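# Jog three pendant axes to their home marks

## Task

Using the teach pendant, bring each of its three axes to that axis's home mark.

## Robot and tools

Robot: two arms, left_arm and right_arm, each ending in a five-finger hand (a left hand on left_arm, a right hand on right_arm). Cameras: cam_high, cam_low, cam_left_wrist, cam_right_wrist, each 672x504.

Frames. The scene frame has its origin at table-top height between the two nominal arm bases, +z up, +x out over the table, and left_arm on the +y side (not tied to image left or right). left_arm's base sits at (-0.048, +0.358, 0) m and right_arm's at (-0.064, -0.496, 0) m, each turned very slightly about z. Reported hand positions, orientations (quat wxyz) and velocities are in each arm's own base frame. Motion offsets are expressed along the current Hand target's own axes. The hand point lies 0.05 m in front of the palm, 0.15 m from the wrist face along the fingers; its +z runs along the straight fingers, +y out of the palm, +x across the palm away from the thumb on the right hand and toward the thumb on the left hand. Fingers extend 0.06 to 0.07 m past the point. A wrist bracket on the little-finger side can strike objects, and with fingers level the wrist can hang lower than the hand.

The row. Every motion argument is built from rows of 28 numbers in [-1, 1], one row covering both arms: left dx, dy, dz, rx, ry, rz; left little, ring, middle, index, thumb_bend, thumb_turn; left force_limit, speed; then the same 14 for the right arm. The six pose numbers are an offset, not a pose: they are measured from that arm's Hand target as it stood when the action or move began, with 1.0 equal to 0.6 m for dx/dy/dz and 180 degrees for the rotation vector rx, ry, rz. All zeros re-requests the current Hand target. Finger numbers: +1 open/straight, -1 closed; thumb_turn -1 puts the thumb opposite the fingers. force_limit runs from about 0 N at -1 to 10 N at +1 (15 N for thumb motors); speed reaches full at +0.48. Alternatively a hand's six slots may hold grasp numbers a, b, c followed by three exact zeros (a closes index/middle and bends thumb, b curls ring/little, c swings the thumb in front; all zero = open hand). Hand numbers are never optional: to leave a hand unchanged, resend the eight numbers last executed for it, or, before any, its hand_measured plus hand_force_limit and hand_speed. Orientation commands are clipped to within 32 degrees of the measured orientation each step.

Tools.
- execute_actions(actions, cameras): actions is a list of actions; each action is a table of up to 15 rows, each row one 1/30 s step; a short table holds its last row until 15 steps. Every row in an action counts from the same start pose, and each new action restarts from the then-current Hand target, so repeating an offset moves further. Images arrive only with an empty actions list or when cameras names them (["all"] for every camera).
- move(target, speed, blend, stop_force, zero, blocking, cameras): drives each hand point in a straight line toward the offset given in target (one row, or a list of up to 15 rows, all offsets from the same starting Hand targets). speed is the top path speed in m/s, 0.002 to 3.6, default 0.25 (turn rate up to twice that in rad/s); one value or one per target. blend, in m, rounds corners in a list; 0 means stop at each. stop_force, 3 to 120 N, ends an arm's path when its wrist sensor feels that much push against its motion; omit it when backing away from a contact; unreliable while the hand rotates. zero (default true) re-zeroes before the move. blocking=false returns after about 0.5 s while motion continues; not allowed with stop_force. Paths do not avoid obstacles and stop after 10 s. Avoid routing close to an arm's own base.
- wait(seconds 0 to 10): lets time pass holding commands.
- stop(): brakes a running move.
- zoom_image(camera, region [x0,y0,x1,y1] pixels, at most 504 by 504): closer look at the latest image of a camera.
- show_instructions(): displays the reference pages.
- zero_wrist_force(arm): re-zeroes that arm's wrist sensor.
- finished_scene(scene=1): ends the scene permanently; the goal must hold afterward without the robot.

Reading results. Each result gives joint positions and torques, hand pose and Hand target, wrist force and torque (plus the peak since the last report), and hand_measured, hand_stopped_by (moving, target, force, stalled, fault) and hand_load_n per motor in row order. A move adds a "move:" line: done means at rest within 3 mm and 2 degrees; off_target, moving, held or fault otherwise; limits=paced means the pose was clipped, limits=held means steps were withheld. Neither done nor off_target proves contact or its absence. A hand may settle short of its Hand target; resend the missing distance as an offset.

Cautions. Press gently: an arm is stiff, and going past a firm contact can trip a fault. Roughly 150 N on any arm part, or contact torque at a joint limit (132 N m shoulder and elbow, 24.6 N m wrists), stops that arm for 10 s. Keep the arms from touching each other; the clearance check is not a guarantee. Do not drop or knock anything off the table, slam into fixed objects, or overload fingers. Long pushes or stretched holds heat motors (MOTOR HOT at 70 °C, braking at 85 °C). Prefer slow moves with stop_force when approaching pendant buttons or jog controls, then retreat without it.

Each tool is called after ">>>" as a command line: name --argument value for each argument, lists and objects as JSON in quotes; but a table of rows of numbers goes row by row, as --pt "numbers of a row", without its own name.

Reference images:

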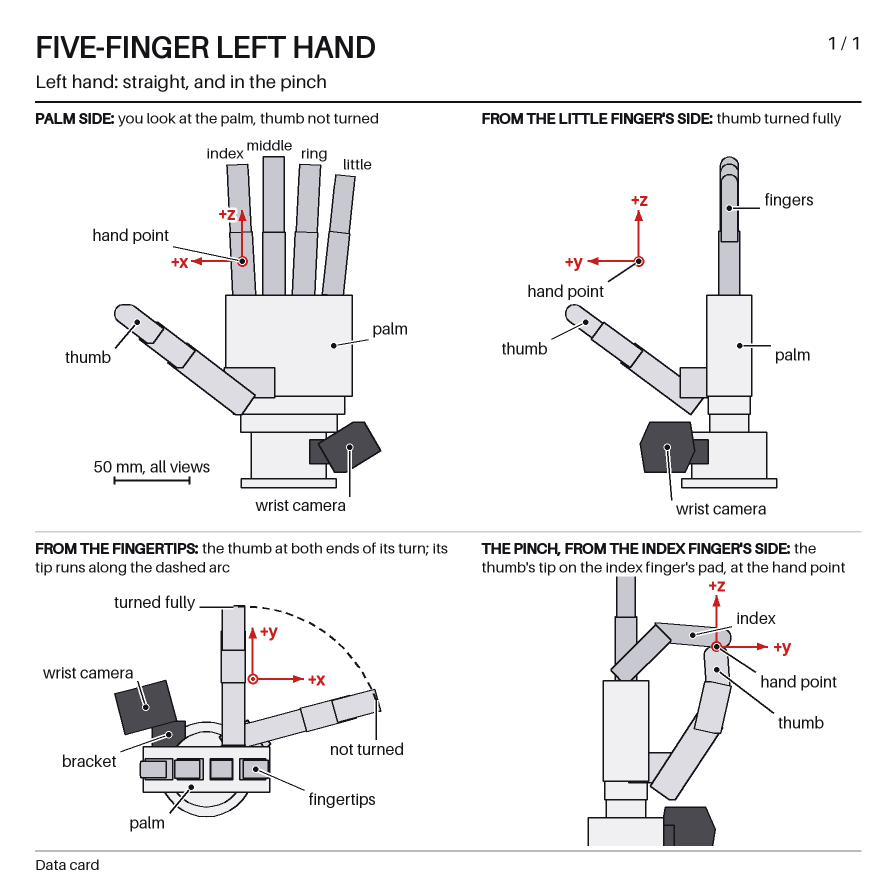

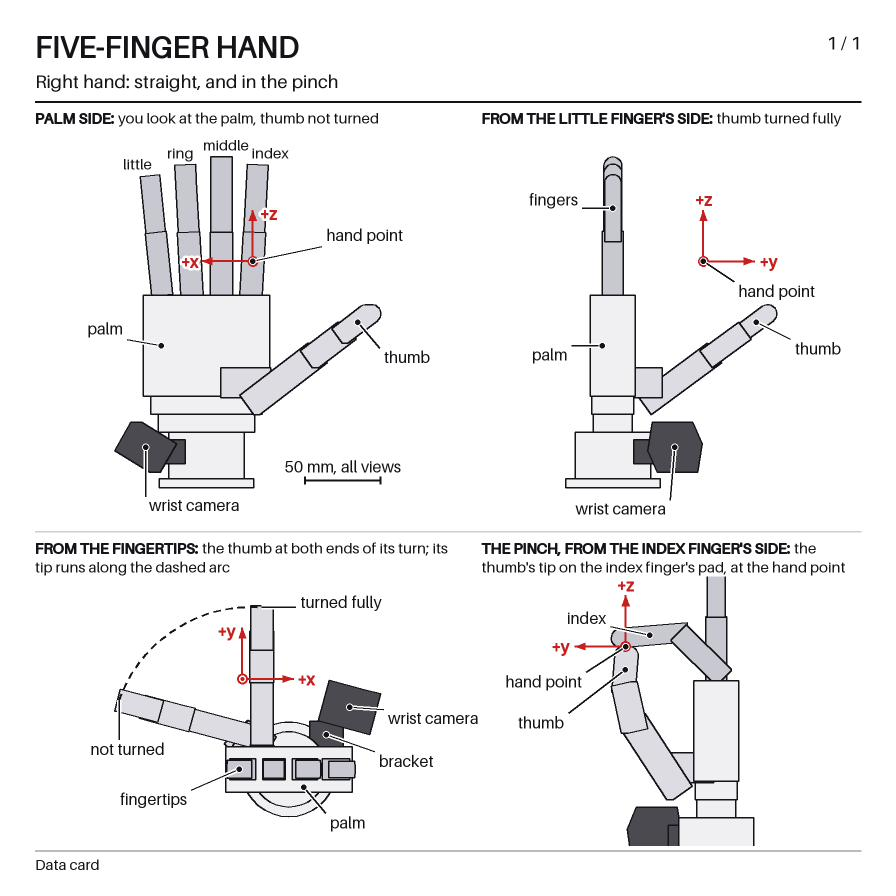

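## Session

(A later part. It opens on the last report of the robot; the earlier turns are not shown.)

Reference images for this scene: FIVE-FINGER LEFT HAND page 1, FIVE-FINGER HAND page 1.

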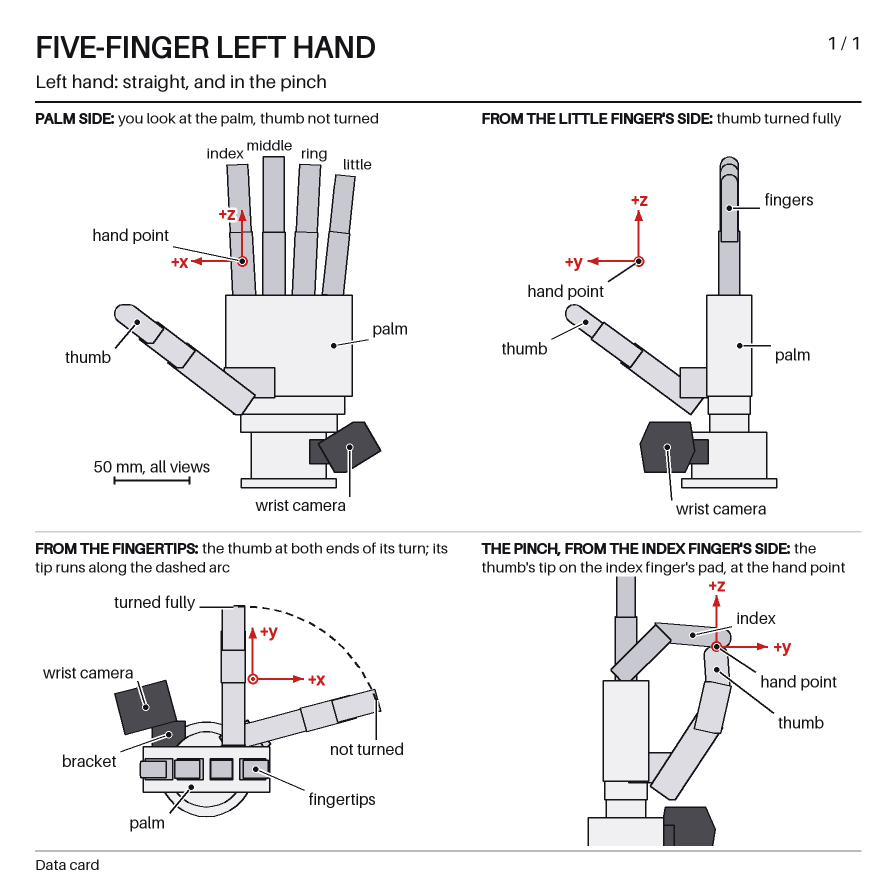

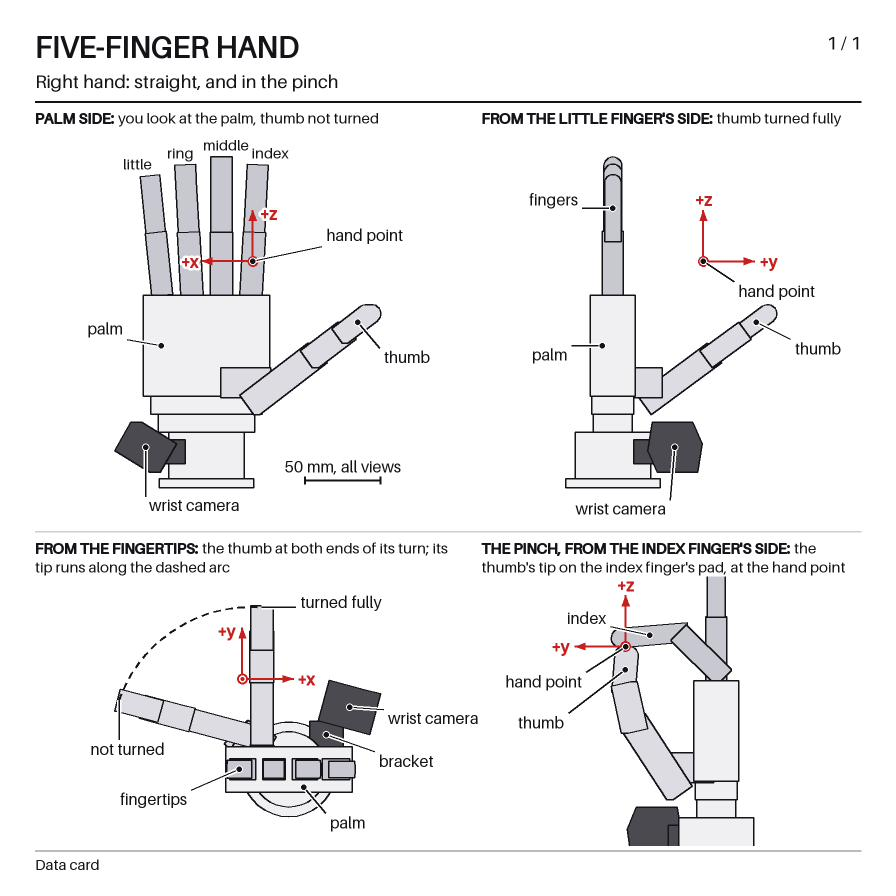

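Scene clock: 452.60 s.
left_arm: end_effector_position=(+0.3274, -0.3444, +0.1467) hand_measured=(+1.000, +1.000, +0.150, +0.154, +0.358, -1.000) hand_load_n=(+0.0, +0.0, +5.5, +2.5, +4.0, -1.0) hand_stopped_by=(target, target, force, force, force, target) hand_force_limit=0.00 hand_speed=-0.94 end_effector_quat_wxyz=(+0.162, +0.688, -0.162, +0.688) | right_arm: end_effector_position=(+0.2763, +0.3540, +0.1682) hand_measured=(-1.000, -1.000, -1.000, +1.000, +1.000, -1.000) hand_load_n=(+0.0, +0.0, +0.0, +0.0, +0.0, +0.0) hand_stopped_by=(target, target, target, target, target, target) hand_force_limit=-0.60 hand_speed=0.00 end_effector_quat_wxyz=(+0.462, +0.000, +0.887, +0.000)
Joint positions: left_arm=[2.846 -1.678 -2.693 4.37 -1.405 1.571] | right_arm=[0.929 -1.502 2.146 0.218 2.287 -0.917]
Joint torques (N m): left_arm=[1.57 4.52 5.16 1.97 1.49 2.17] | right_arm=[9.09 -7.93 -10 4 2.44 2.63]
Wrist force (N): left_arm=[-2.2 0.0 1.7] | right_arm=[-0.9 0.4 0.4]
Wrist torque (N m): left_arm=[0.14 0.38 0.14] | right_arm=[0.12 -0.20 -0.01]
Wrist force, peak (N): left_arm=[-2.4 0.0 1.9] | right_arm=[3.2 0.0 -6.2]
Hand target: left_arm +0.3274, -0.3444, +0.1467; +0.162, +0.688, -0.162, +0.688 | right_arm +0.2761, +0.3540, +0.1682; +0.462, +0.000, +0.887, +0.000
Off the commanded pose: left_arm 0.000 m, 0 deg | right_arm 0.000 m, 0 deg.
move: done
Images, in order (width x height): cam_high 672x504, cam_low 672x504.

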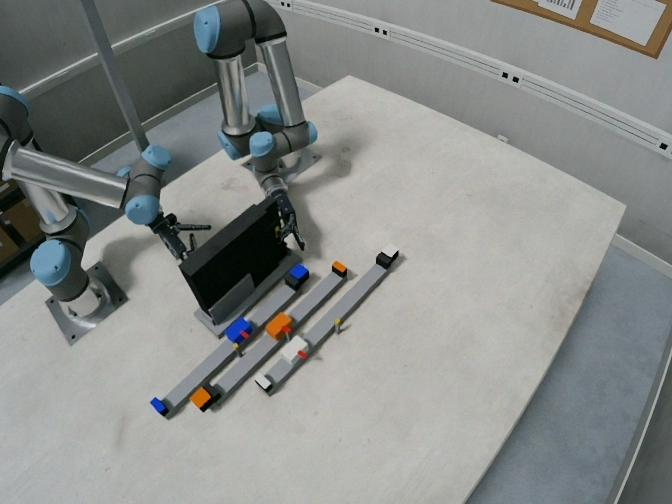

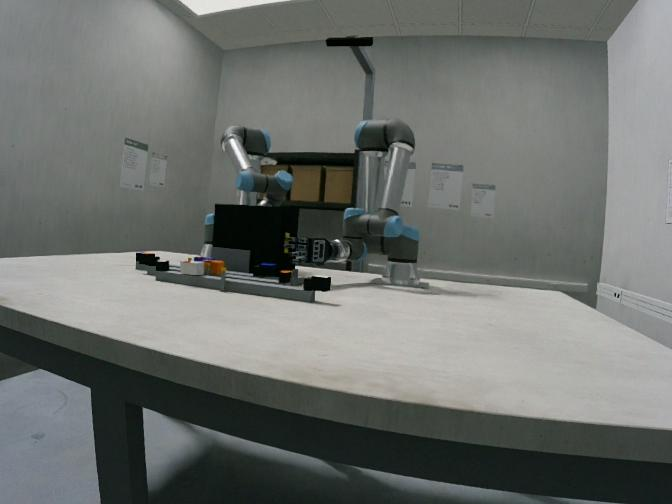

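>>> zoom_image --camera "cam_high" --region '[276, 316, 300, 344]'

>>> zoom_image --camera "cam_low" --region '[194, 252, 222, 280]'

Scaled by 18.000.

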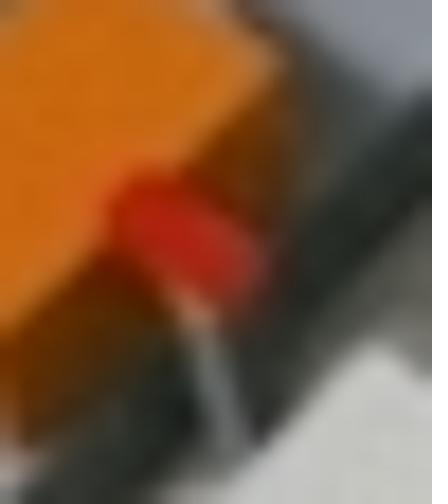

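Scaled by 18.000.

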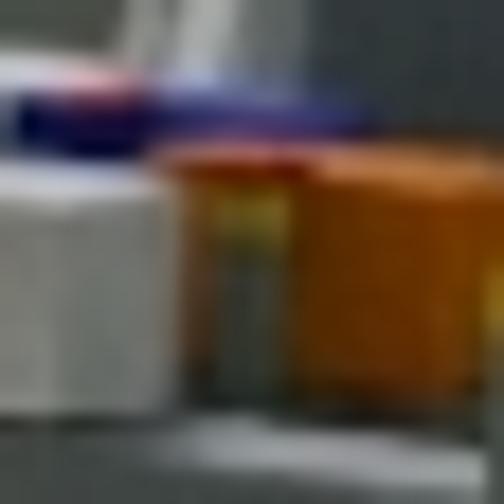

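>>> move --target '[0,0,0,0,0,0, 1,1,-0.14,-0.14,-0.2,-1, 0.0,-0.94, 0.0044,0.0743,-0.001,0,0,0, -1,-1,-1,1,1,-1, -0.6,0.0]' --speed 0.1

>>> execute_actions --actions '[[[0,0,0,0,0,0,1,1,-0.14,-0.14,-0.2,-1,0.0,-0.94,-0.0042,0,0.006,0,0,0,-1,-1,-1,1,1,-1,-0.6,0.0],[0,0,0,0,0,0,1,1,-0.14,-0.14,-0.2,-1,0.0,-0.94,-0.0063,0,0.009,0,0,0,-1,-1,-1,1,1,-1,-0.6,0.0],[0,0,0,0,0,0,1,1,-0.14,-0.14,-0.2,-1,0.0,-0.94,-0.0084,0,0.012,0,0,0,-1,-1,-1,1,1,-1,-0.6,0.0],[0,0,0,0,0,0,1,1,-0.14,-0.14,-0.2,-1,0.0,-0.94,-0.0098,0,0.014,0,0,0,-1,-1,-1,1,1,-1,-0.6,0.0],[0,0,0,0,0,0,1,1,-0.14,-0.14,-0.2,-1,0.0,-0.94,-0.0112,0,0.016,0,0,0,-1,-1,-1,1,1,-1,-0.6,0.0],[0,0,0,0,0,0,1,1,-0.14,-0.14,-0.2,-1,0.0,-0.94,-0.0119,0,0.017,0,0,0,-1,-1,-1,1,1,-1,-0.6,0.0],[0,0,0,0,0,0,1,1,-0.14,-0.14,-0.2,-1,0.0,-0.94,-0.0126,0,0.018,0,0,0,-1,-1,-1,1,1,-1,-0.6,0.0],[0,0,0,0,0,0,1,1,-0.14,-0.14,-0.2,-1,0.0,-0.94,-0.0126,0,0.018,0,0,0,-1,-1,-1,1,1,-1,-0.6,0.0],[0,0,0,0,0,0,1,1,-0.14,-0.14,-0.2,-1,0.0,-0.94,-0.0126,0,0.018,0,0,0,-1,-1,-1,1,1,-1,-0.6,0.0],[0,0,0,0,0,0,1,1,-0.14,-0.14,-0.2,-1,0.0,-0.94,-0.0126,0,0.018,0,0,0,-1,-1,-1,1,1,-1,-0.6,0.0],[0,0,0,0,0,0,1,1,-0.14,-0.14,-0.2,-1,0.0,-0.94,-0.0112,0,0.016,0,0,0,-1,-1,-1,1,1,-1,-0.6,0.0],[0,0,0,0,0,0,1,1,-0.14,-0.14,-0.2,-1,0.0,-0.94,-0.0084,0,0.012,0,0,0,-1,-1,-1,1,1,-1,-0.6,0.0],[0,0,0,0,0,0,1,1,-0.14,-0.14,-0.2,-1,0.0,-0.94,-0.0042,0,0.006,0,0,0,-1,-1,-1,1,1,-1,-0.6,0.0],[0,0,0,0,0,0,1,1,-0.14,-0.14,-0.2,-1,0.0,-0.94,0,0,0,0,0,0,-1,-1,-1,1,1,-1,-0.6,0.0]]]' --cameras '["cam_high","cam_low","cam_left_wrist"]'

>>> zoom_image --camera "cam_high" --region '[276, 316, 300, 344]'

>>> zoom_image --camera "cam_low" --region '[194, 252, 222, 280]'

Scene clock: 496.30 s.
left_arm: end_effector_position=(+0.3274, -0.3444, +0.1467) hand_measured=(+1.000, +1.000, +0.150, +0.154, +0.358, -1.000) hand_load_n=(+0.0, +0.0, +5.5, +2.5, +3.5, -1.0) hand_stopped_by=(target, target, force, force, force, target) hand_force_limit=0.00 hand_speed=-0.94 end_effector_quat_wxyz=(+0.162, +0.688, -0.162, +0.688) | right_arm: end_effector_position=(+0.2742, +0.3985, +0.1664) hand_measured=(-1.000, -1.000, -1.000, +1.000, +1.000, -1.000) hand_load_n=(+0.0, +0.0, +0.0, +0.0, +0.0, +0.0) hand_stopped_by=(target, target, target, target, target, target) hand_force_limit=-0.60 hand_speed=0.00 end_effector_quat_wxyz=(+0.462, +0.000, +0.887, +0.000)
Joint positions: left_arm=[2.846 -1.678 -2.693 4.37 -1.405 1.571] | right_arm=[1.02 -1.378 2.022 0.284 2.345 -0.819]
Joint torques (N m): left_arm=[1.71 4.97 5.77 1.87 1.46 2.3] | right_arm=[10.15 -11.66 -22.13 4.17 2.7 2.19]
Wrist force (N): left_arm=[-1.9 -0.1 1.6] | right_arm=[-0.7 0.3 0.6]
Wrist torque (N m): left_arm=[0.13 0.34 0.16] | right_arm=[0.09 -0.21 0.02]
Wrist force, peak (N): left_arm=[-2.5 -0.1 1.8] | right_arm=[-0.9 0.6 0.8]
Hand target: left_arm +0.3274, -0.3444, +0.1467; +0.162, +0.688, -0.162, +0.688 | right_arm +0.2742, +0.3986, +0.1664; +0.462, +0.000, +0.887, +0.000
Off the commanded pose: left_arm 0.000 m, 0 deg | right_arm 0.000 m, 0 deg.
move: done

Scene clock: 497.33 s.
left_arm: end_effector_position=(+0.3274, -0.3444, +0.1467) hand_measured=(+1.000, +1.000, +0.150, +0.154, +0.358, -1.000) hand_load_n=(+0.0, +0.0, +6.0, +2.5, +4.0, -1.0) hand_stopped_by=(target, target, force, force, force, target) hand_force_limit=0.00 hand_speed=-0.94 end_effector_quat_wxyz=(+0.162, +0.688, -0.162, +0.688) | right_arm: end_effector_position=(+0.2746, +0.3985, +0.1664) hand_measured=(-1.000, -1.000, -1.000, +1.000, +1.000, -1.000) hand_load_n=(+0.0, +0.0, +0.0, +0.0, +0.0, -0.5) hand_stopped_by=(target, target, target, target, target, target) hand_force_limit=-0.60 hand_speed=0.00 end_effector_quat_wxyz=(+0.463, +0.000, +0.887, +0.000)
Joint positions: left_arm=[2.846 -1.678 -2.693 4.37 -1.405 1.571] | right_arm=[1.019 -1.379 2.023 0.282 2.344 -0.822]
Joint torques (N m): left_arm=[1.39 4.65 4.94 1.95 1.34 2.1] | right_arm=[9.87 -12.97 -10.38 4.18 2.64 2.55]
Wrist force (N): left_arm=[-2.1 0.0 1.8] | right_arm=[-0.5 0.3 1.1]
Wrist torque (N m): left_arm=[0.13 0.37 0.15] | right_arm=[0.04 -0.26 0.03]
Wrist force, peak (N): left_arm=[-2.3 -0.1 1.8] | right_arm=[1.3 -0.1 -2.3]
Hand target: left_arm +0.3274, -0.3444, +0.1467; +0.162, +0.688, -0.162, +0.688 | right_arm +0.2742, +0.3986, +0.1664; +0.462, +0.000, +0.887, +0.000
Off the commanded pose: left_arm 0.000 m, 0 deg | right_arm 0.000 m, 0 deg.
camera_calibration:
cam_left_wrist: T_world_to_cam=[[0.436831, 0.851497, 0.290053, 0.109632], [-0.566036, 0.0095877, 0.824325, 0.0688972], [0.699129, -0.524271, 0.486167, -0.367882], [0, 0, 0, 1]] pos_world=[0.248305, -0.286881, 0.0902592]
Images, in order (width x height): cam_high 672x504, cam_low 672x504, cam_left_wrist 672x504.

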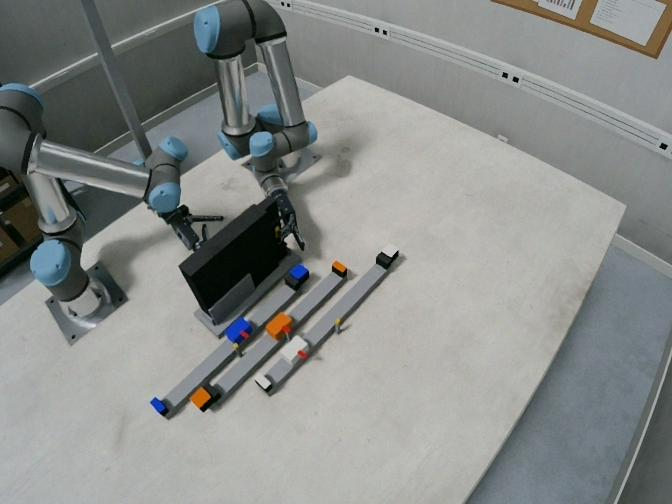

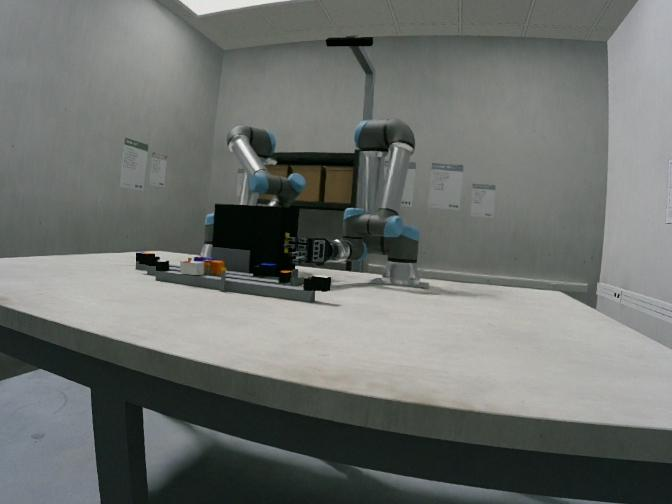

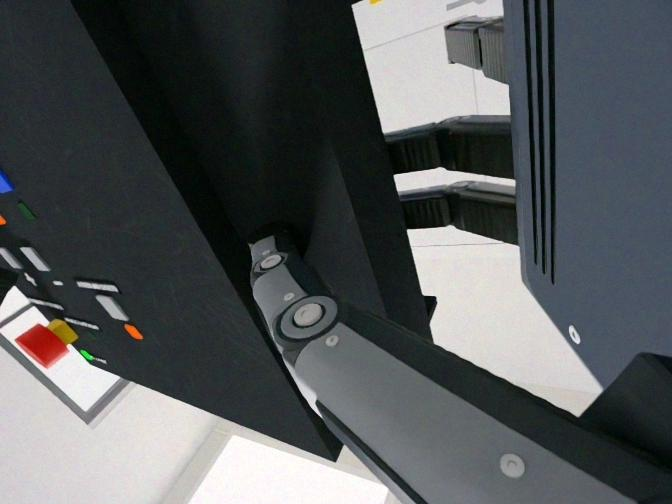

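Scaled by 18.000.

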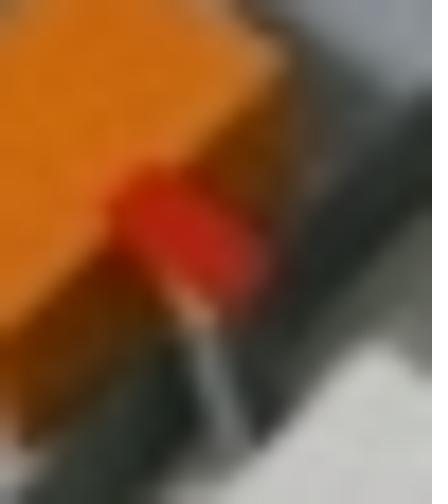

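Scaled by 18.000.

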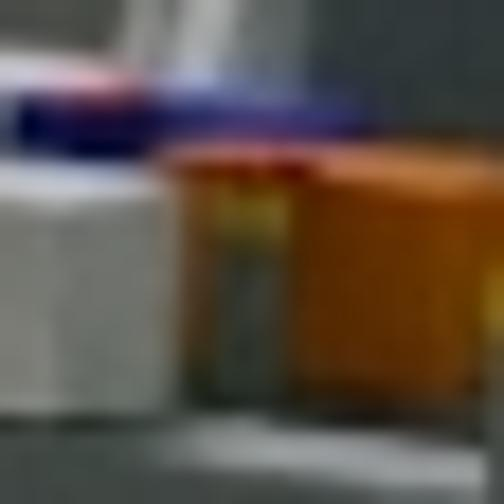

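>>> execute_actions --actions '[[[0,0,0,0,0,0,1,1,-0.14,-0.14,-0.2,-1,0.0,-0.94,-0.0036,0,0.0051,0,0,0,-1,-1,-1,1,1,-1,-0.6,0.0],[0,0,0,0,0,0,1,1,-0.14,-0.14,-0.2,-1,0.0,-0.94,-0.0072,0,0.0102,0,0,0,-1,-1,-1,1,1,-1,-0.6,0.0],[0,0,0,0,0,0,1,1,-0.14,-0.14,-0.2,-1,0.0,-0.94,-0.0105,0,0.015,0,0,0,-1,-1,-1,1,1,-1,-0.6,0.0],[0,0,0,0,0,0,1,1,-0.14,-0.14,-0.2,-1,0.0,-0.94,-0.0125,0,0.0179,0,0,0,-1,-1,-1,1,1,-1,-0.6,0.0],[0,0,0,0,0,0,1,1,-0.14,-0.14,-0.2,-1,0.0,-0.94,-0.0137,0,0.0196,0,0,0,-1,-1,-1,1,1,-1,-0.6,0.0],[0,0,0,0,0,0,1,1,-0.14,-0.14,-0.2,-1,0.0,-0.94,-0.0144,0,0.0206,0,0,0,-1,-1,-1,1,1,-1,-0.6,0.0],[0,0,0,0,0,0,1,1,-0.14,-0.14,-0.2,-1,0.0,-0.94,-0.0146,0,0.0209,0,0,0,-1,-1,-1,1,1,-1,-0.6,0.0],[0,0,0,0,0,0,1,1,-0.14,-0.14,-0.2,-1,0.0,-0.94,-0.0146,0,0.0209,0,0,0,-1,-1,-1,1,1,-1,-0.6,0.0],[0,0,0,0,0,0,1,1,-0.14,-0.14,-0.2,-1,0.0,-0.94,-0.0146,0,0.0209,0,0,0,-1,-1,-1,1,1,-1,-0.6,0.0],[0,0,0,0,0,0,1,1,-0.14,-0.14,-0.2,-1,0.0,-0.94,-0.0144,0,0.0206,0,0,0,-1,-1,-1,1,1,-1,-0.6,0.0],[0,0,0,0,0,0,1,1,-0.14,-0.14,-0.2,-1,0.0,-0.94,-0.0135,0,0.0193,0,0,0,-1,-1,-1,1,1,-1,-0.6,0.0],[0,0,0,0,0,0,1,1,-0.14,-0.14,-0.2,-1,0.0,-0.94,-0.0115,0,0.0164,0,0,0,-1,-1,-1,1,1,-1,-0.6,0.0],[0,0,0,0,0,0,1,1,-0.14,-0.14,-0.2,-1,0.0,-0.94,-0.008,0,0.0114,0,0,0,-1,-1,-1,1,1,-1,-0.6,0.0],[0,0,0,0,0,0,1,1,-0.14,-0.14,-0.2,-1,0.0,-0.94,-0.004,0,0.0057,0,0,0,-1,-1,-1,1,1,-1,-0.6,0.0],[0,0,0,0,0,0,1,1,-0.14,-0.14,-0.2,-1,0.0,-0.94,0,0,0,0,0,0,-1,-1,-1,1,1,-1,-0.6,0.0]]]' --cameras '["cam_high"]'

>>> zoom_image --camera "cam_high" --region '[276, 316, 300, 344]'

Scene clock: 521.20 s.
left_arm: end_effector_position=(+0.3274, -0.3444, +0.1467) hand_measured=(+1.000, +1.000, +0.150, +0.154, +0.358, -1.000) hand_load_n=(+0.0, +0.0, +6.5, +3.0, +2.0, -1.0) hand_stopped_by=(target, target, force, force, force, target) hand_force_limit=0.00 hand_speed=-0.94 end_effector_quat_wxyz=(+0.162, +0.688, -0.162, +0.688) | right_arm: end_effector_position=(+0.2747, +0.3985, +0.1664) hand_measured=(-1.000, -1.000, -1.000, +1.000, +1.000, -1.000) hand_load_n=(+0.0, +0.0, +0.0, +0.0, +0.0, -0.5) hand_stopped_by=(target, target, target, target, target, target) hand_force_limit=-0.60 hand_speed=0.00 end_effector_quat_wxyz=(+0.463, +0.000, +0.887, +0.000)
Joint positions: left_arm=[2.846 -1.678 -2.693 4.37 -1.405 1.571] | right_arm=[1.018 -1.379 2.023 0.281 2.343 -0.823]
Joint torques (N m): left_arm=[0.96 5.06 4.96 1.64 1.3 2.12] | right_arm=[9.68 -11.91 -8.91 4.04 2.69 2.79]
Wrist force (N): left_arm=[-2.9 -1.8 1.4] | right_arm=[-0.6 0.0 0.3]
Wrist torque (N m): left_arm=[0.09 0.35 0.16] | right_arm=[0.05 -0.23 0.01]
Wrist force, peak (N): left_arm=[-2.0 -2.1 10.8] | right_arm=[11.3 0.3 -34.6]
Hand target: left_arm +0.3274, -0.3444, +0.1467; +0.162, +0.688, -0.162, +0.688 | right_arm +0.2742, +0.3986, +0.1664; +0.462, +0.000, +0.887, +0.000
Off the commanded pose: left_arm 0.000 m, 0 deg | right_arm 0.001 m, 0 deg.
Images, in order (width x height): cam_high 672x504.

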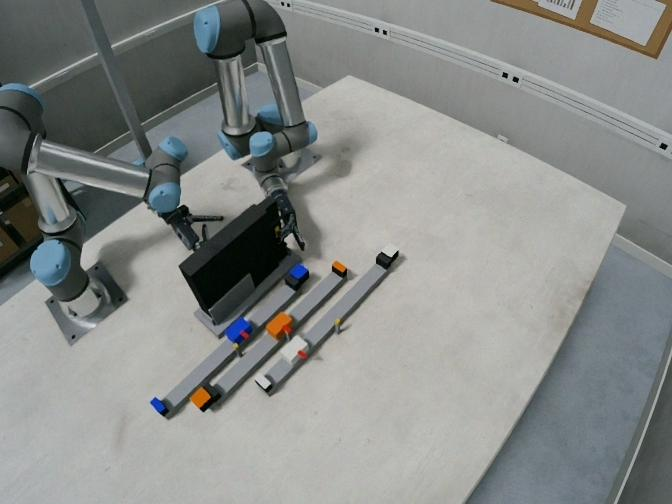

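Scaled by 18.000.

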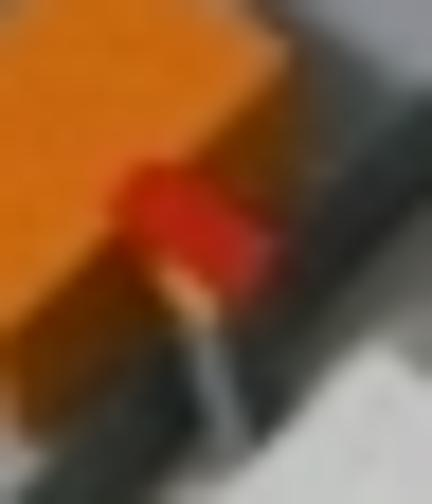

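>>> wait --seconds 0.1 --cameras '["all"]'

>>> zoom_image --camera "cam_low" --region '[194, 252, 222, 280]'

>>> zoom_image --camera "cam_high" --region '[270, 310, 310, 350]'

>>> zoom_image --camera "cam_low" --region '[140, 220, 260, 300]'

Scene clock: 525.83 s.
left_arm: end_effector_position=(+0.3274, -0.3444, +0.1467) hand_measured=(+1.000, +1.000, +0.150, +0.154, +0.358, -1.000) hand_load_n=(+0.0, +0.0, +6.5, +3.5, +2.0, -1.0) hand_stopped_by=(target, target, force, force, force, target) hand_force_limit=0.00 hand_speed=-0.94 end_effector_quat_wxyz=(+0.162, +0.688, -0.162, +0.688) | right_arm: end_effector_position=(+0.2746, +0.3985, +0.1664) hand_measured=(-1.000, -1.000, -1.000, +1.000, +1.000, -1.000) hand_load_n=(+0.0, +0.0, +0.0, +0.0, +0.0, +0.0) hand_stopped_by=(target, target, target, target, target, target) hand_force_limit=-0.60 hand_speed=0.00 end_effector_quat_wxyz=(+0.463, +0.000, +0.887, +0.000)
Joint positions: left_arm=[2.846 -1.678 -2.693 4.37 -1.405 1.571] | right_arm=[1.019 -1.379 2.023 0.281 2.343 -0.823]
Joint torques (N m): left_arm=[1.01 4.92 4.77 1.71 1.27 2.26] | right_arm=[9.99 -12.69 -9.96 4.11 2.52 2.44]
Wrist force (N): left_arm=[-2.6 -2.0 1.3] | right_arm=[-0.6 0.2 0.4]
Wrist torque (N m): left_arm=[0.06 0.32 0.18] | right_arm=[0.08 -0.23 0.02]
Wrist force, peak (N): left_arm=[-3.0 -1.9 1.5] | right_arm=[-0.7 0.1 1.0]
Hand target: left_arm +0.3274, -0.3444, +0.1467; +0.162, +0.688, -0.162, +0.688 | right_arm +0.2742, +0.3986, +0.1664; +0.462, +0.000, +0.887, +0.000
Off the commanded pose: left_arm 0.000 m, 0 deg | right_arm 0.000 m, 0 deg.
wait: 0.10 s; at rest from the start
camera_calibration:
cam_left_wrist: T_world_to_cam=[[0.436831, 0.851497, 0.290053, 0.109632], [-0.566036, 0.0095877, 0.824325, 0.0688972], [0.699129, -0.524271, 0.486167, -0.367882], [0, 0, 0, 1]] pos_world=[0.248305, -0.286881, 0.0902592]
cam_right_wrist: T_world_to_cam=[[-0.141847, 0.967524, -0.209228, -0.310839], [0.0505671, 0.218171, 0.9746, -0.267838], [0.988596, 0.127664, -0.0798718, -0.189613], [0, 0, 0, 1]] pos_world=[0.156903, 0.383386, 0.180854]

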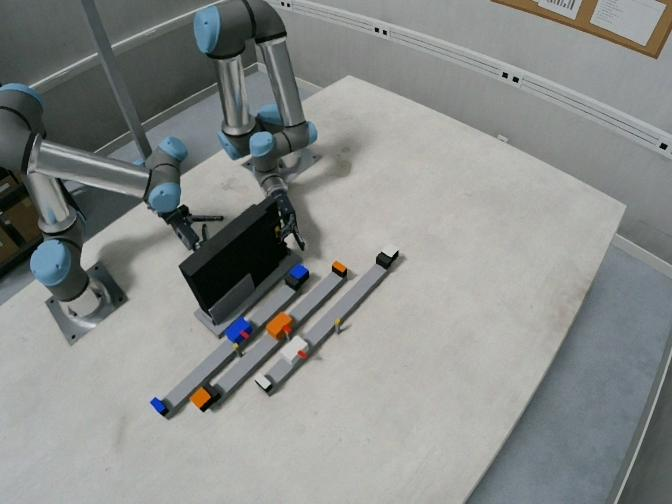

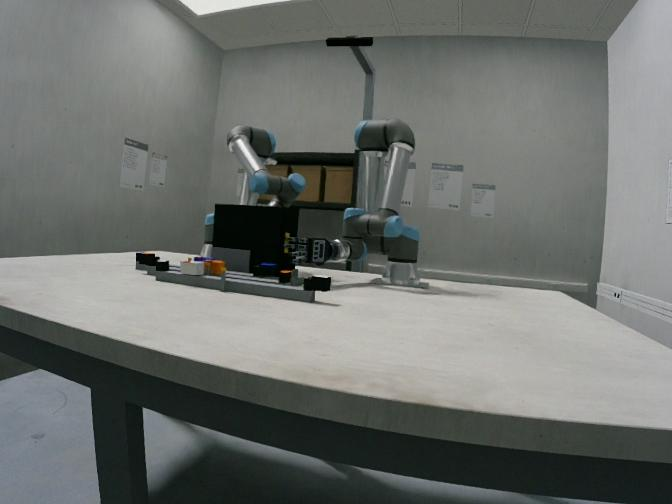

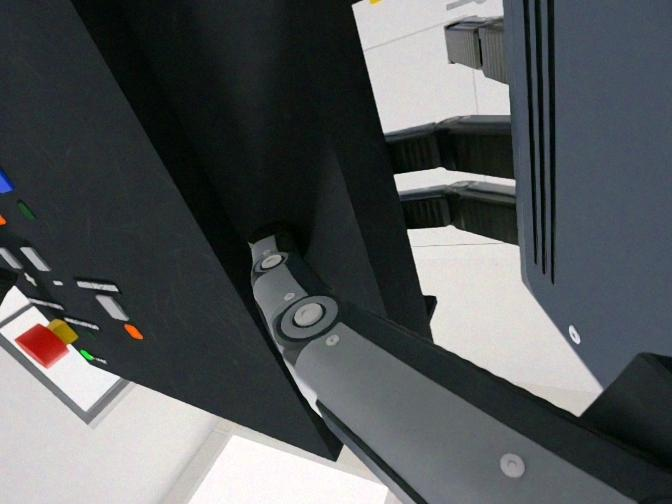

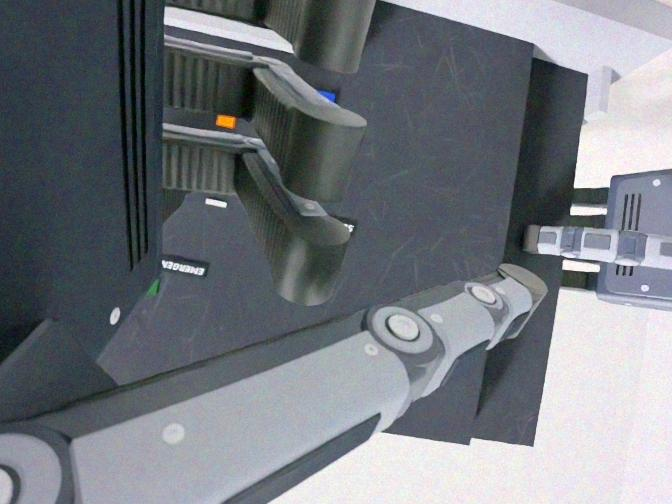

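Scaled by 18.000.

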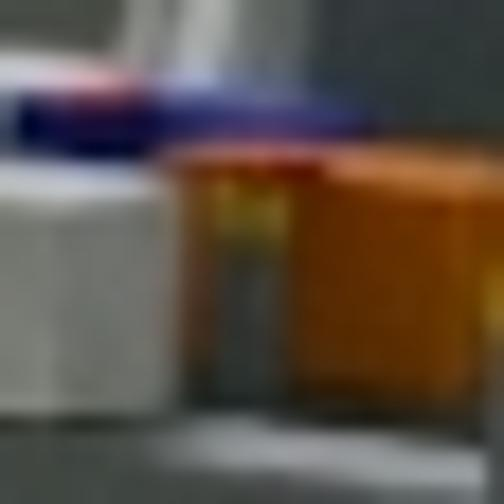

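Scaled by 12.600.

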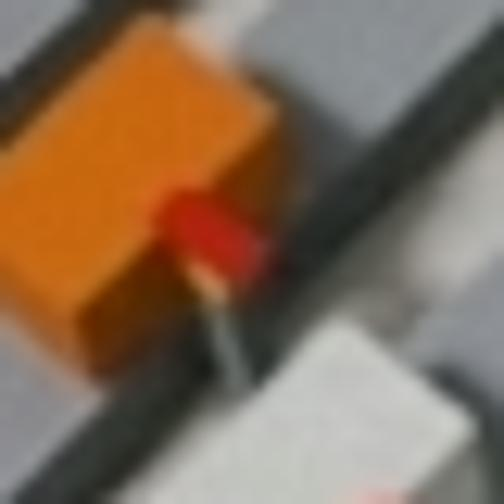

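Scaled by 4.200.

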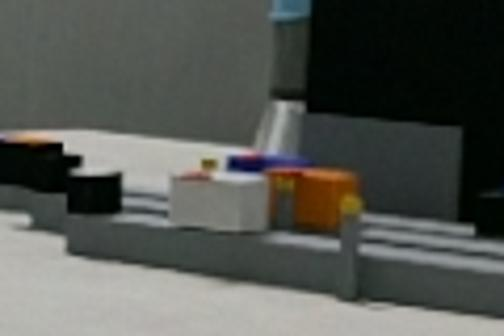

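>>> move --target '[0,0,0,0,0,0,1,1,-0.14,-0.14,-0.2,-1,0.0,-0.94,0.0674,0.0673,0.0386,0,0,0,-1,-1,-1,1,1,-1,-0.6,0.0]' --speed 0.12

>>> move --target '[0,0,0,0,0,0,1,1,-0.14,-0.14,-0.2,-1,0.0,-0.94,-0.0287,0,0.041,0,0,0,-1,-1,-1,1,1,-1,-0.6,0.0]' --speed 0.015 --stop_force 8

>>> move --target '[0,0,0,0,0,0,1,1,-0.14,-0.14,-0.2,-1,0.0,-0.94,0.0134,0,-0.0191,0,0,0,-1,-1,-1,1,1,-1,-0.6,0.0]' --speed 0.1 --cameras '["all"]'

Scene clock: 547.20 s.
left_arm: end_effector_position=(+0.3274, -0.3444, +0.1467) hand_measured=(+1.000, +1.000, +0.150, +0.154, +0.358, -1.000) hand_load_n=(+0.0, +0.0, +6.5, +3.5, +2.0, -1.0) hand_stopped_by=(target, target, force, force, force, target) hand_force_limit=0.00 hand_speed=-0.94 end_effector_quat_wxyz=(+0.162, +0.688, -0.162, +0.688) | right_arm: end_effector_position=(+0.2700, +0.4389, +0.1201) hand_measured=(-1.000, -1.000, -1.000, +1.000, +1.000, -1.000) hand_load_n=(+0.0, +0.0, +0.0, +0.0, +0.0, -0.5) hand_stopped_by=(target, target, target, target, target, target) hand_force_limit=-0.60 hand_speed=0.00 end_effector_quat_wxyz=(+0.462, +0.000, +0.887, +0.000)
Joint positions: left_arm=[2.846 -1.678 -2.693 4.37 -1.405 1.571] | right_arm=[1.09 -1.203 1.949 0.24 2.385 -0.738]
Joint torques (N m): left_arm=[0.06 5.55 5.74 1.58 1.33 2.32] | right_arm=[9.53 -17.44 -21.84 -0.29 2.81 2.61]
Wrist force (N): left_arm=[-2.8 -1.7 1.4] | right_arm=[-1.0 0.1 0.3]
Wrist torque (N m): left_arm=[0.09 0.34 0.17] | right_arm=[0.06 -0.18 0.00]
Wrist force, peak (N): left_arm=[-2.9 -2.0 1.4] | right_arm=[-1.3 0.0 0.5]
Hand target: left_arm +0.3274, -0.3444, +0.1467; +0.162, +0.688, -0.162, +0.688 | right_arm +0.2700, +0.4390, +0.1200; +0.462, +0.000, +0.887, +0.000
Off the commanded pose: left_arm 0.000 m, 0 deg | right_arm 0.000 m, 0 deg.
move: done

Scene clock: 549.43 s.
left_arm: end_effector_position=(+0.3274, -0.3444, +0.1467) hand_measured=(+1.000, +1.000, +0.150, +0.154, +0.358, -1.000) hand_load_n=(+0.0, +0.0, +7.5, +4.0, +1.0, -1.0) hand_stopped_by=(target, target, force, force, force, target) hand_force_limit=0.00 hand_speed=-0.94 end_effector_quat_wxyz=(+0.162, +0.688, -0.162, +0.688) | right_arm: end_effector_position=(+0.2834, +0.4390, +0.1200) hand_measured=(-1.000, -1.000, -1.000, +1.000, +1.000, -1.000) hand_load_n=(+0.0, +0.0, +0.0, +0.0, +0.0, +0.0) hand_stopped_by=(target, target, target, target, target, target) hand_force_limit=-0.60 hand_speed=0.00 end_effector_quat_wxyz=(+0.462, +0.000, +0.887, +0.000)
Joint positions: left_arm=[2.846 -1.678 -2.693 4.37 -1.405 1.571] | right_arm=[1.058 -1.206 1.945 0.219 2.367 -0.776]
Joint torques (N m): left_arm=[1.08 5.82 4.45 1.49 1.46 2.2] | right_arm=[6.25 -18.45 -10.36 3.29 3.35 2.55]
Wrist force (N): left_arm=[-3.1 -1.3 4.9] | right_arm=[3.7 -0.1 -6.8]
Wrist torque (N m): left_arm=[0.10 0.44 0.14] | right_arm=[0.46 -0.01 0.31]
Wrist force, peak (N): left_arm=[-2.7 -1.3 5.1] | right_arm=[6.0 0.2 -15.7]
Hand target: left_arm +0.3274, -0.3444, +0.1467; +0.162, +0.688, -0.162, +0.688 | right_arm +0.2834, +0.4390, +0.1200; +0.462, +0.000, +0.887, +0.000 (not the last commanded pose)
Off the commanded pose: left_arm 0.000 m, 0 deg | right_arm 0.017 m, 0 deg.
move: contact (right_arm)

Scene clock: 550.40 s.
left_arm: end_effector_position=(+0.3274, -0.3444, +0.1467) hand_measured=(+1.000, +1.000, +0.150, +0.154, +0.358, -1.000) hand_load_n=(+0.0, +0.0, +6.5, +3.0, +2.0, -1.0) hand_stopped_by=(target, target, force, force, force, target) hand_force_limit=0.00 hand_speed=-0.94 end_effector_quat_wxyz=(+0.162, +0.688, -0.162, +0.688) | right_arm: end_effector_position=(+0.2695, +0.4390, +0.1199) hand_measured=(-1.000, -1.000, -1.000, +1.000, +1.000, -1.000) hand_load_n=(+0.0, +0.0, +0.0, +0.0, +0.0, +0.0) hand_stopped_by=(target, target, target, target, target, target) hand_force_limit=-0.60 hand_speed=0.00 end_effector_quat_wxyz=(+0.462, +0.000, +0.887, +0.000)
Joint positions: left_arm=[2.846 -1.678 -2.693 4.37 -1.405 1.571] | right_arm=[1.092 -1.203 1.949 0.242 2.386 -0.736]
Joint torques (N m): left_arm=[1.2 5.21 5.83 1.52 1.42 2.19] | right_arm=[9.32 -17.95 -9.37 4.14 2.59 2.44]
Wrist force (N): left_arm=[-2.9 -1.3 1.8] | right_arm=[-0.9 -0.1 0.3]
Wrist torque (N m): left_arm=[0.05 0.37 0.16] | right_arm=[0.03 -0.19 -0.01]
Wrist force, peak (N): left_arm=[-3.2 -1.3 4.7] | right_arm=[3.7 0.2 -6.8]
Hand target: left_arm +0.3274, -0.3444, +0.1467; +0.162, +0.688, -0.162, +0.688 | right_arm +0.2694, +0.4390, +0.1199; +0.462, +0.000, +0.887, +0.000
Off the commanded pose: left_arm 0.000 m, 0 deg | right_arm 0.000 m, 0 deg.
move: done
camera_calibration:
cam_left_wrist: T_world_to_cam=[[0.436831, 0.851497, 0.290053, 0.109632], [-0.566036, 0.0095877, 0.824325, 0.0688972], [0.699129, -0.524271, 0.486167, -0.367882], [0, 0, 0, 1]] pos_world=[0.248305, -0.286881, 0.0902592]
cam_right_wrist: T_world_to_cam=[[-0.140713, 0.967673, -0.209304, -0.360779], [0.0514229, 0.218266, 0.974534, -0.231379], [0.988714, 0.126366, -0.0804733, -0.192846], [0, 0, 0, 1]] pos_world=[0.151801, 0.423988, 0.134455]

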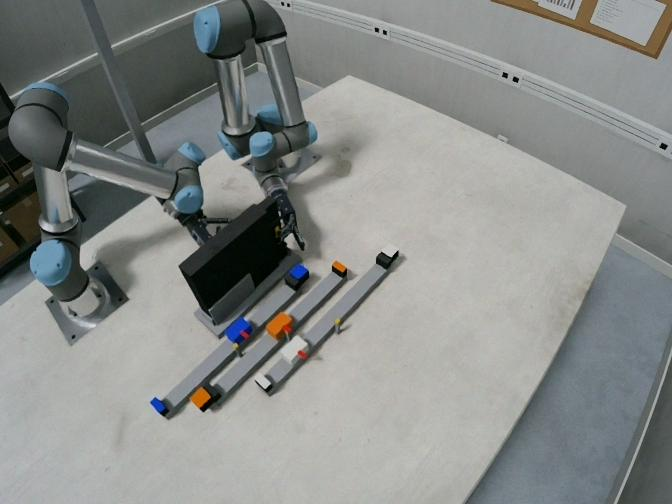

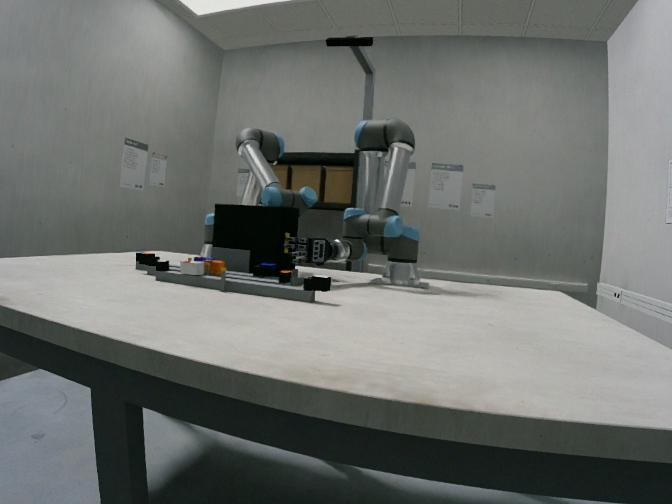

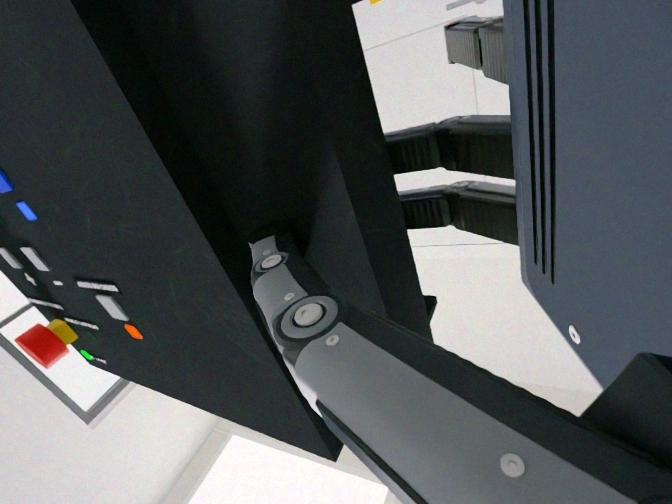

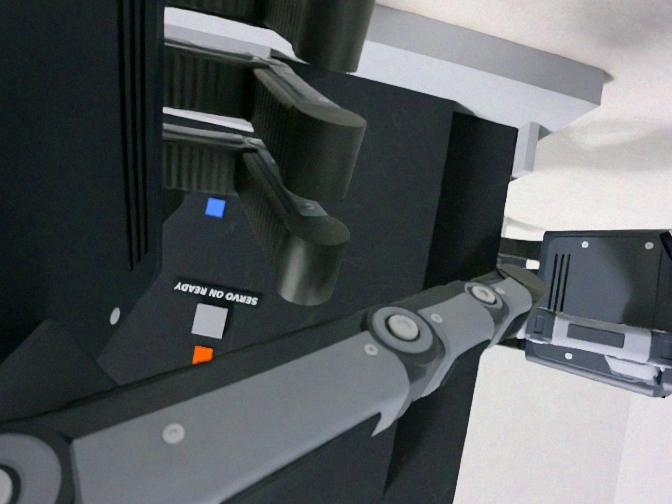

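>>> move --target '[0,0,0,0,0,0,1,1,-0.14,-0.14,-0.2,-1,0.0,-0.94,-0.0661,-0.1417,-0.045,0,0,0,-1,-1,-1,1,1,-1,-0.6,0.0]' --speed 0.15

>>> move --target '[0,0,0,0,0,0,1,1,-0.14,-0.14,-0.2,-1,0.0,-0.94,-0.0287,0,0.041,0,0,0,-1,-1,-1,1,1,-1,-0.6,0.0]' --speed 0.015 --stop_force 8

>>> wait --seconds 1.0

>>> move --target '[0,0,0,0,0,0,1,1,-0.14,-0.14,-0.2,-1,0.0,-0.94,0.0115,0,-0.0164,0,0,0,-1,-1,-1,1,1,-1,-0.6,0.0]' --speed 0.1 --cameras '["cam_high"]'

>>> zoom_image --camera "cam_high" --region '[220, 310, 280, 360]'

Scene clock: 562.57 s.
left_arm: end_effector_position=(+0.3274, -0.3444, +0.1467) hand_measured=(+1.000, +1.000, +0.150, +0.154, +0.358, -1.000) hand_load_n=(+0.0, +0.0, +6.5, +3.0, +2.0, -1.0) hand_stopped_by=(target, target, force, force, force, target) hand_force_limit=0.00 hand_speed=-0.94 end_effector_quat_wxyz=(+0.162, +0.688, -0.162, +0.688) | right_arm: end_effector_position=(+0.2698, +0.3540, +0.1678) hand_measured=(-1.000, -1.000, -1.000, +1.000, +1.000, -1.000) hand_load_n=(+0.0, +0.0, +0.0, +0.0, +0.0, +0.0) hand_stopped_by=(target, target, target, target, target, target) hand_force_limit=-0.60 hand_speed=0.00 end_effector_quat_wxyz=(+0.462, +0.000, +0.887, +0.000)
Joint positions: left_arm=[2.846 -1.678 -2.693 4.37 -1.405 1.571] | right_arm=[0.948 -1.5 2.148 0.227 2.3 -0.897]
Joint torques (N m): left_arm=[0.3 6.86 4.94 1.48 1.13 2.29] | right_arm=[-10.76 -28.22 -8.56 -0.13 -0.51 -2.32]
Wrist force (N): left_arm=[-2.8 -1.3 1.7] | right_arm=[-0.4 0.1 0.2]
Wrist torque (N m): left_arm=[0.05 0.37 0.16] | right_arm=[0.09 -0.27 0.13]
Wrist force, peak (N): left_arm=[-3.0 -1.3 1.8] | right_arm=[-1.3 -0.3 0.4]
Hand target: left_arm +0.3274, -0.3444, +0.1467; +0.162, +0.688, -0.162, +0.688 | right_arm +0.2698, +0.3540, +0.1679; +0.462, +0.000, +0.887, +0.000
Off the commanded pose: left_arm 0.000 m, 0 deg | right_arm 0.000 m, 0 deg.
move: done

Scene clock: 565.00 s.
left_arm: end_effector_position=(+0.3274, -0.3444, +0.1467) hand_measured=(+1.000, +1.000, +0.150, +0.154, +0.358, -1.000) hand_load_n=(+0.0, +0.0, +6.5, +3.5, +2.0, -1.0) hand_stopped_by=(target, target, force, force, force, target) hand_force_limit=0.00 hand_speed=-0.94 end_effector_quat_wxyz=(+0.162, +0.688, -0.162, +0.688) | right_arm: end_effector_position=(+0.2882, +0.3539, +0.1679) hand_measured=(-1.000, -1.000, -1.000, +1.000, +1.000, -1.000) hand_load_n=(+0.0, +0.0, +0.0, +0.0, -0.5, +0.0) hand_stopped_by=(target, target, target, target, target, target) hand_force_limit=-0.60 hand_speed=0.00 end_effector_quat_wxyz=(+0.462, +0.000, +0.887, +0.000)
Joint positions: left_arm=[2.846 -1.678 -2.693 4.37 -1.405 1.571] | right_arm=[0.893 -1.501 2.141 0.2 2.264 -0.951]
Joint torques (N m): left_arm=[0.46 6.92 4.71 1.54 1.3 2.12] | right_arm=[7.41 -17.5 -12.25 2.79 2.94 2.71]
Wrist force (N): left_arm=[-2.8 -1.2 1.6] | right_arm=[3.0 0.2 -6.2]
Wrist torque (N m): left_arm=[0.08 0.36 0.16] | right_arm=[0.49 -0.01 0.27]
Wrist force, peak (N): left_arm=[-2.9 -1.5 2.1] | right_arm=[6.2 0.4 -14.0]
Hand target: left_arm +0.3274, -0.3444, +0.1467; +0.162, +0.688, -0.162, +0.688 | right_arm +0.2882, +0.3539, +0.1679; +0.462, +0.000, +0.887, +0.000 (not the last commanded pose)
Off the commanded pose: left_arm 0.000 m, 0 deg | right_arm 0.012 m, 0 deg.
move: contact (right_arm)

Scene clock: 566.00 s.
left_arm: end_effector_position=(+0.3274, -0.3444, +0.1467) hand_measured=(+1.000, +1.000, +0.150, +0.154, +0.358, -1.000) hand_load_n=(+0.0, +0.0, +6.5, +3.0, +2.0, -1.0) hand_stopped_by=(target, target, force, force, force, target) hand_force_limit=0.00 hand_speed=-0.94 end_effector_quat_wxyz=(+0.162, +0.688, -0.162, +0.688) | right_arm: end_effector_position=(+0.2882, +0.3539, +0.1679) hand_measured=(-1.000, -1.000, -1.000, +1.000, +1.000, -1.000) hand_load_n=(+0.0, +0.0, +0.0, +0.0, +0.0, +0.0) hand_stopped_by=(target, target, target, target, target, target) hand_force_limit=-0.60 hand_speed=0.00 end_effector_quat_wxyz=(+0.462, +0.000, +0.887, +0.000)
Joint positions: left_arm=[2.846 -1.678 -2.693 4.37 -1.405 1.571] | right_arm=[0.893 -1.501 2.141 0.2 2.264 -0.951]
Joint torques (N m): left_arm=[0.01 6.1 5.06 1.28 1.37 2.27] | right_arm=[7.84 -15.8 -12.11 2.8 3.04 2.58]
Wrist force (N): left_arm=[-2.6 -1.3 1.9] | right_arm=[3.1 -0.1 -6.3]
Wrist torque (N m): left_arm=[0.04 0.35 0.17] | right_arm=[0.44 -0.02 0.26]
Wrist force, peak (N): left_arm=[-2.7 -1.6 2.0] | right_arm=[3.8 0.2 -6.5]
Hand target: left_arm +0.3274, -0.3444, +0.1467; +0.162, +0.688, -0.162, +0.688 | right_arm +0.2882, +0.3539, +0.1679; +0.462, +0.000, +0.887, +0.000 (not the last commanded pose)
Off the commanded pose: left_arm 0.000 m, 0 deg | right_arm 0.012 m, 0 deg.
wait: 1.00 s; at rest by 0.17 s

Scene clock: 566.93 s.
left_arm: end_effector_position=(+0.3274, -0.3444, +0.1467) hand_measured=(+1.000, +1.000, +0.150, +0.154, +0.358, -1.000) hand_load_n=(+0.0, +0.0, +6.5, +3.5, +2.0, -1.0) hand_stopped_by=(target, target, force, force, force, target) hand_force_limit=0.00 hand_speed=-0.94 end_effector_quat_wxyz=(+0.162, +0.688, -0.162, +0.688) | right_arm: end_effector_position=(+0.2763, +0.3539, +0.1680) hand_measured=(-1.000, -1.000, -1.000, +1.000, +1.000, -1.000) hand_load_n=(+0.0, +0.0, +0.0, +0.0, +0.0, +0.0) hand_stopped_by=(target, target, target, target, target, target) hand_force_limit=-0.60 hand_speed=0.00 end_effector_quat_wxyz=(+0.462, +0.000, +0.887, +0.000)
Joint positions: left_arm=[2.846 -1.678 -2.693 4.37 -1.405 1.571] | right_arm=[0.928 -1.501 2.146 0.217 2.287 -0.917]
Joint torques (N m): left_arm=[-0.6 6.52 4.85 1.38 1.31 2.18] | right_arm=[8.6 -7.67 -10.11 3.91 2.69 2.44]
Wrist force (N): left_arm=[-2.9 -1.2 1.5] | right_arm=[-0.6 0.3 0.2]
Wrist torque (N m): left_arm=[0.07 0.36 0.15] | right_arm=[0.11 -0.24 0.01]
Wrist force, peak (N): left_arm=[-2.9 -1.4 1.9] | right_arm=[3.1 -0.1 -6.0]
Hand target: left_arm +0.3274, -0.3444, +0.1467; +0.162, +0.688, -0.162, +0.688 | right_arm +0.2762, +0.3539, +0.1679; +0.462, +0.000, +0.887, +0.000
Off the commanded pose: left_arm 0.000 m, 0 deg | right_arm 0.000 m, 0 deg.
move: done
Images, in order (width x height): cam_high 672x504.

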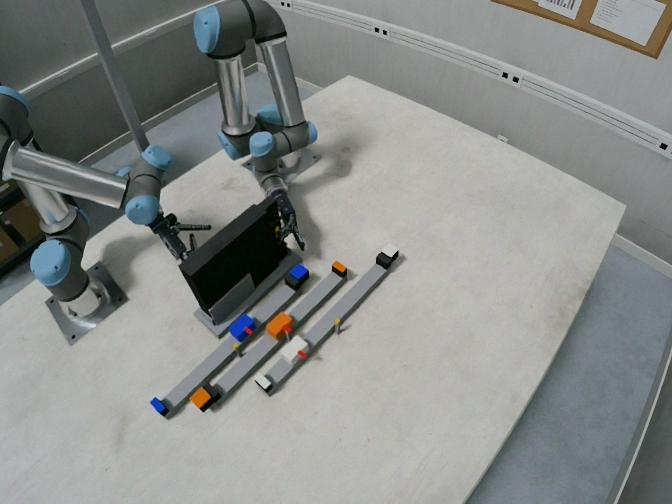

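Scaled by 8.400.

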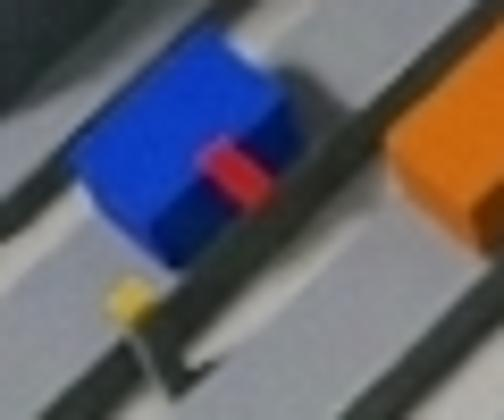

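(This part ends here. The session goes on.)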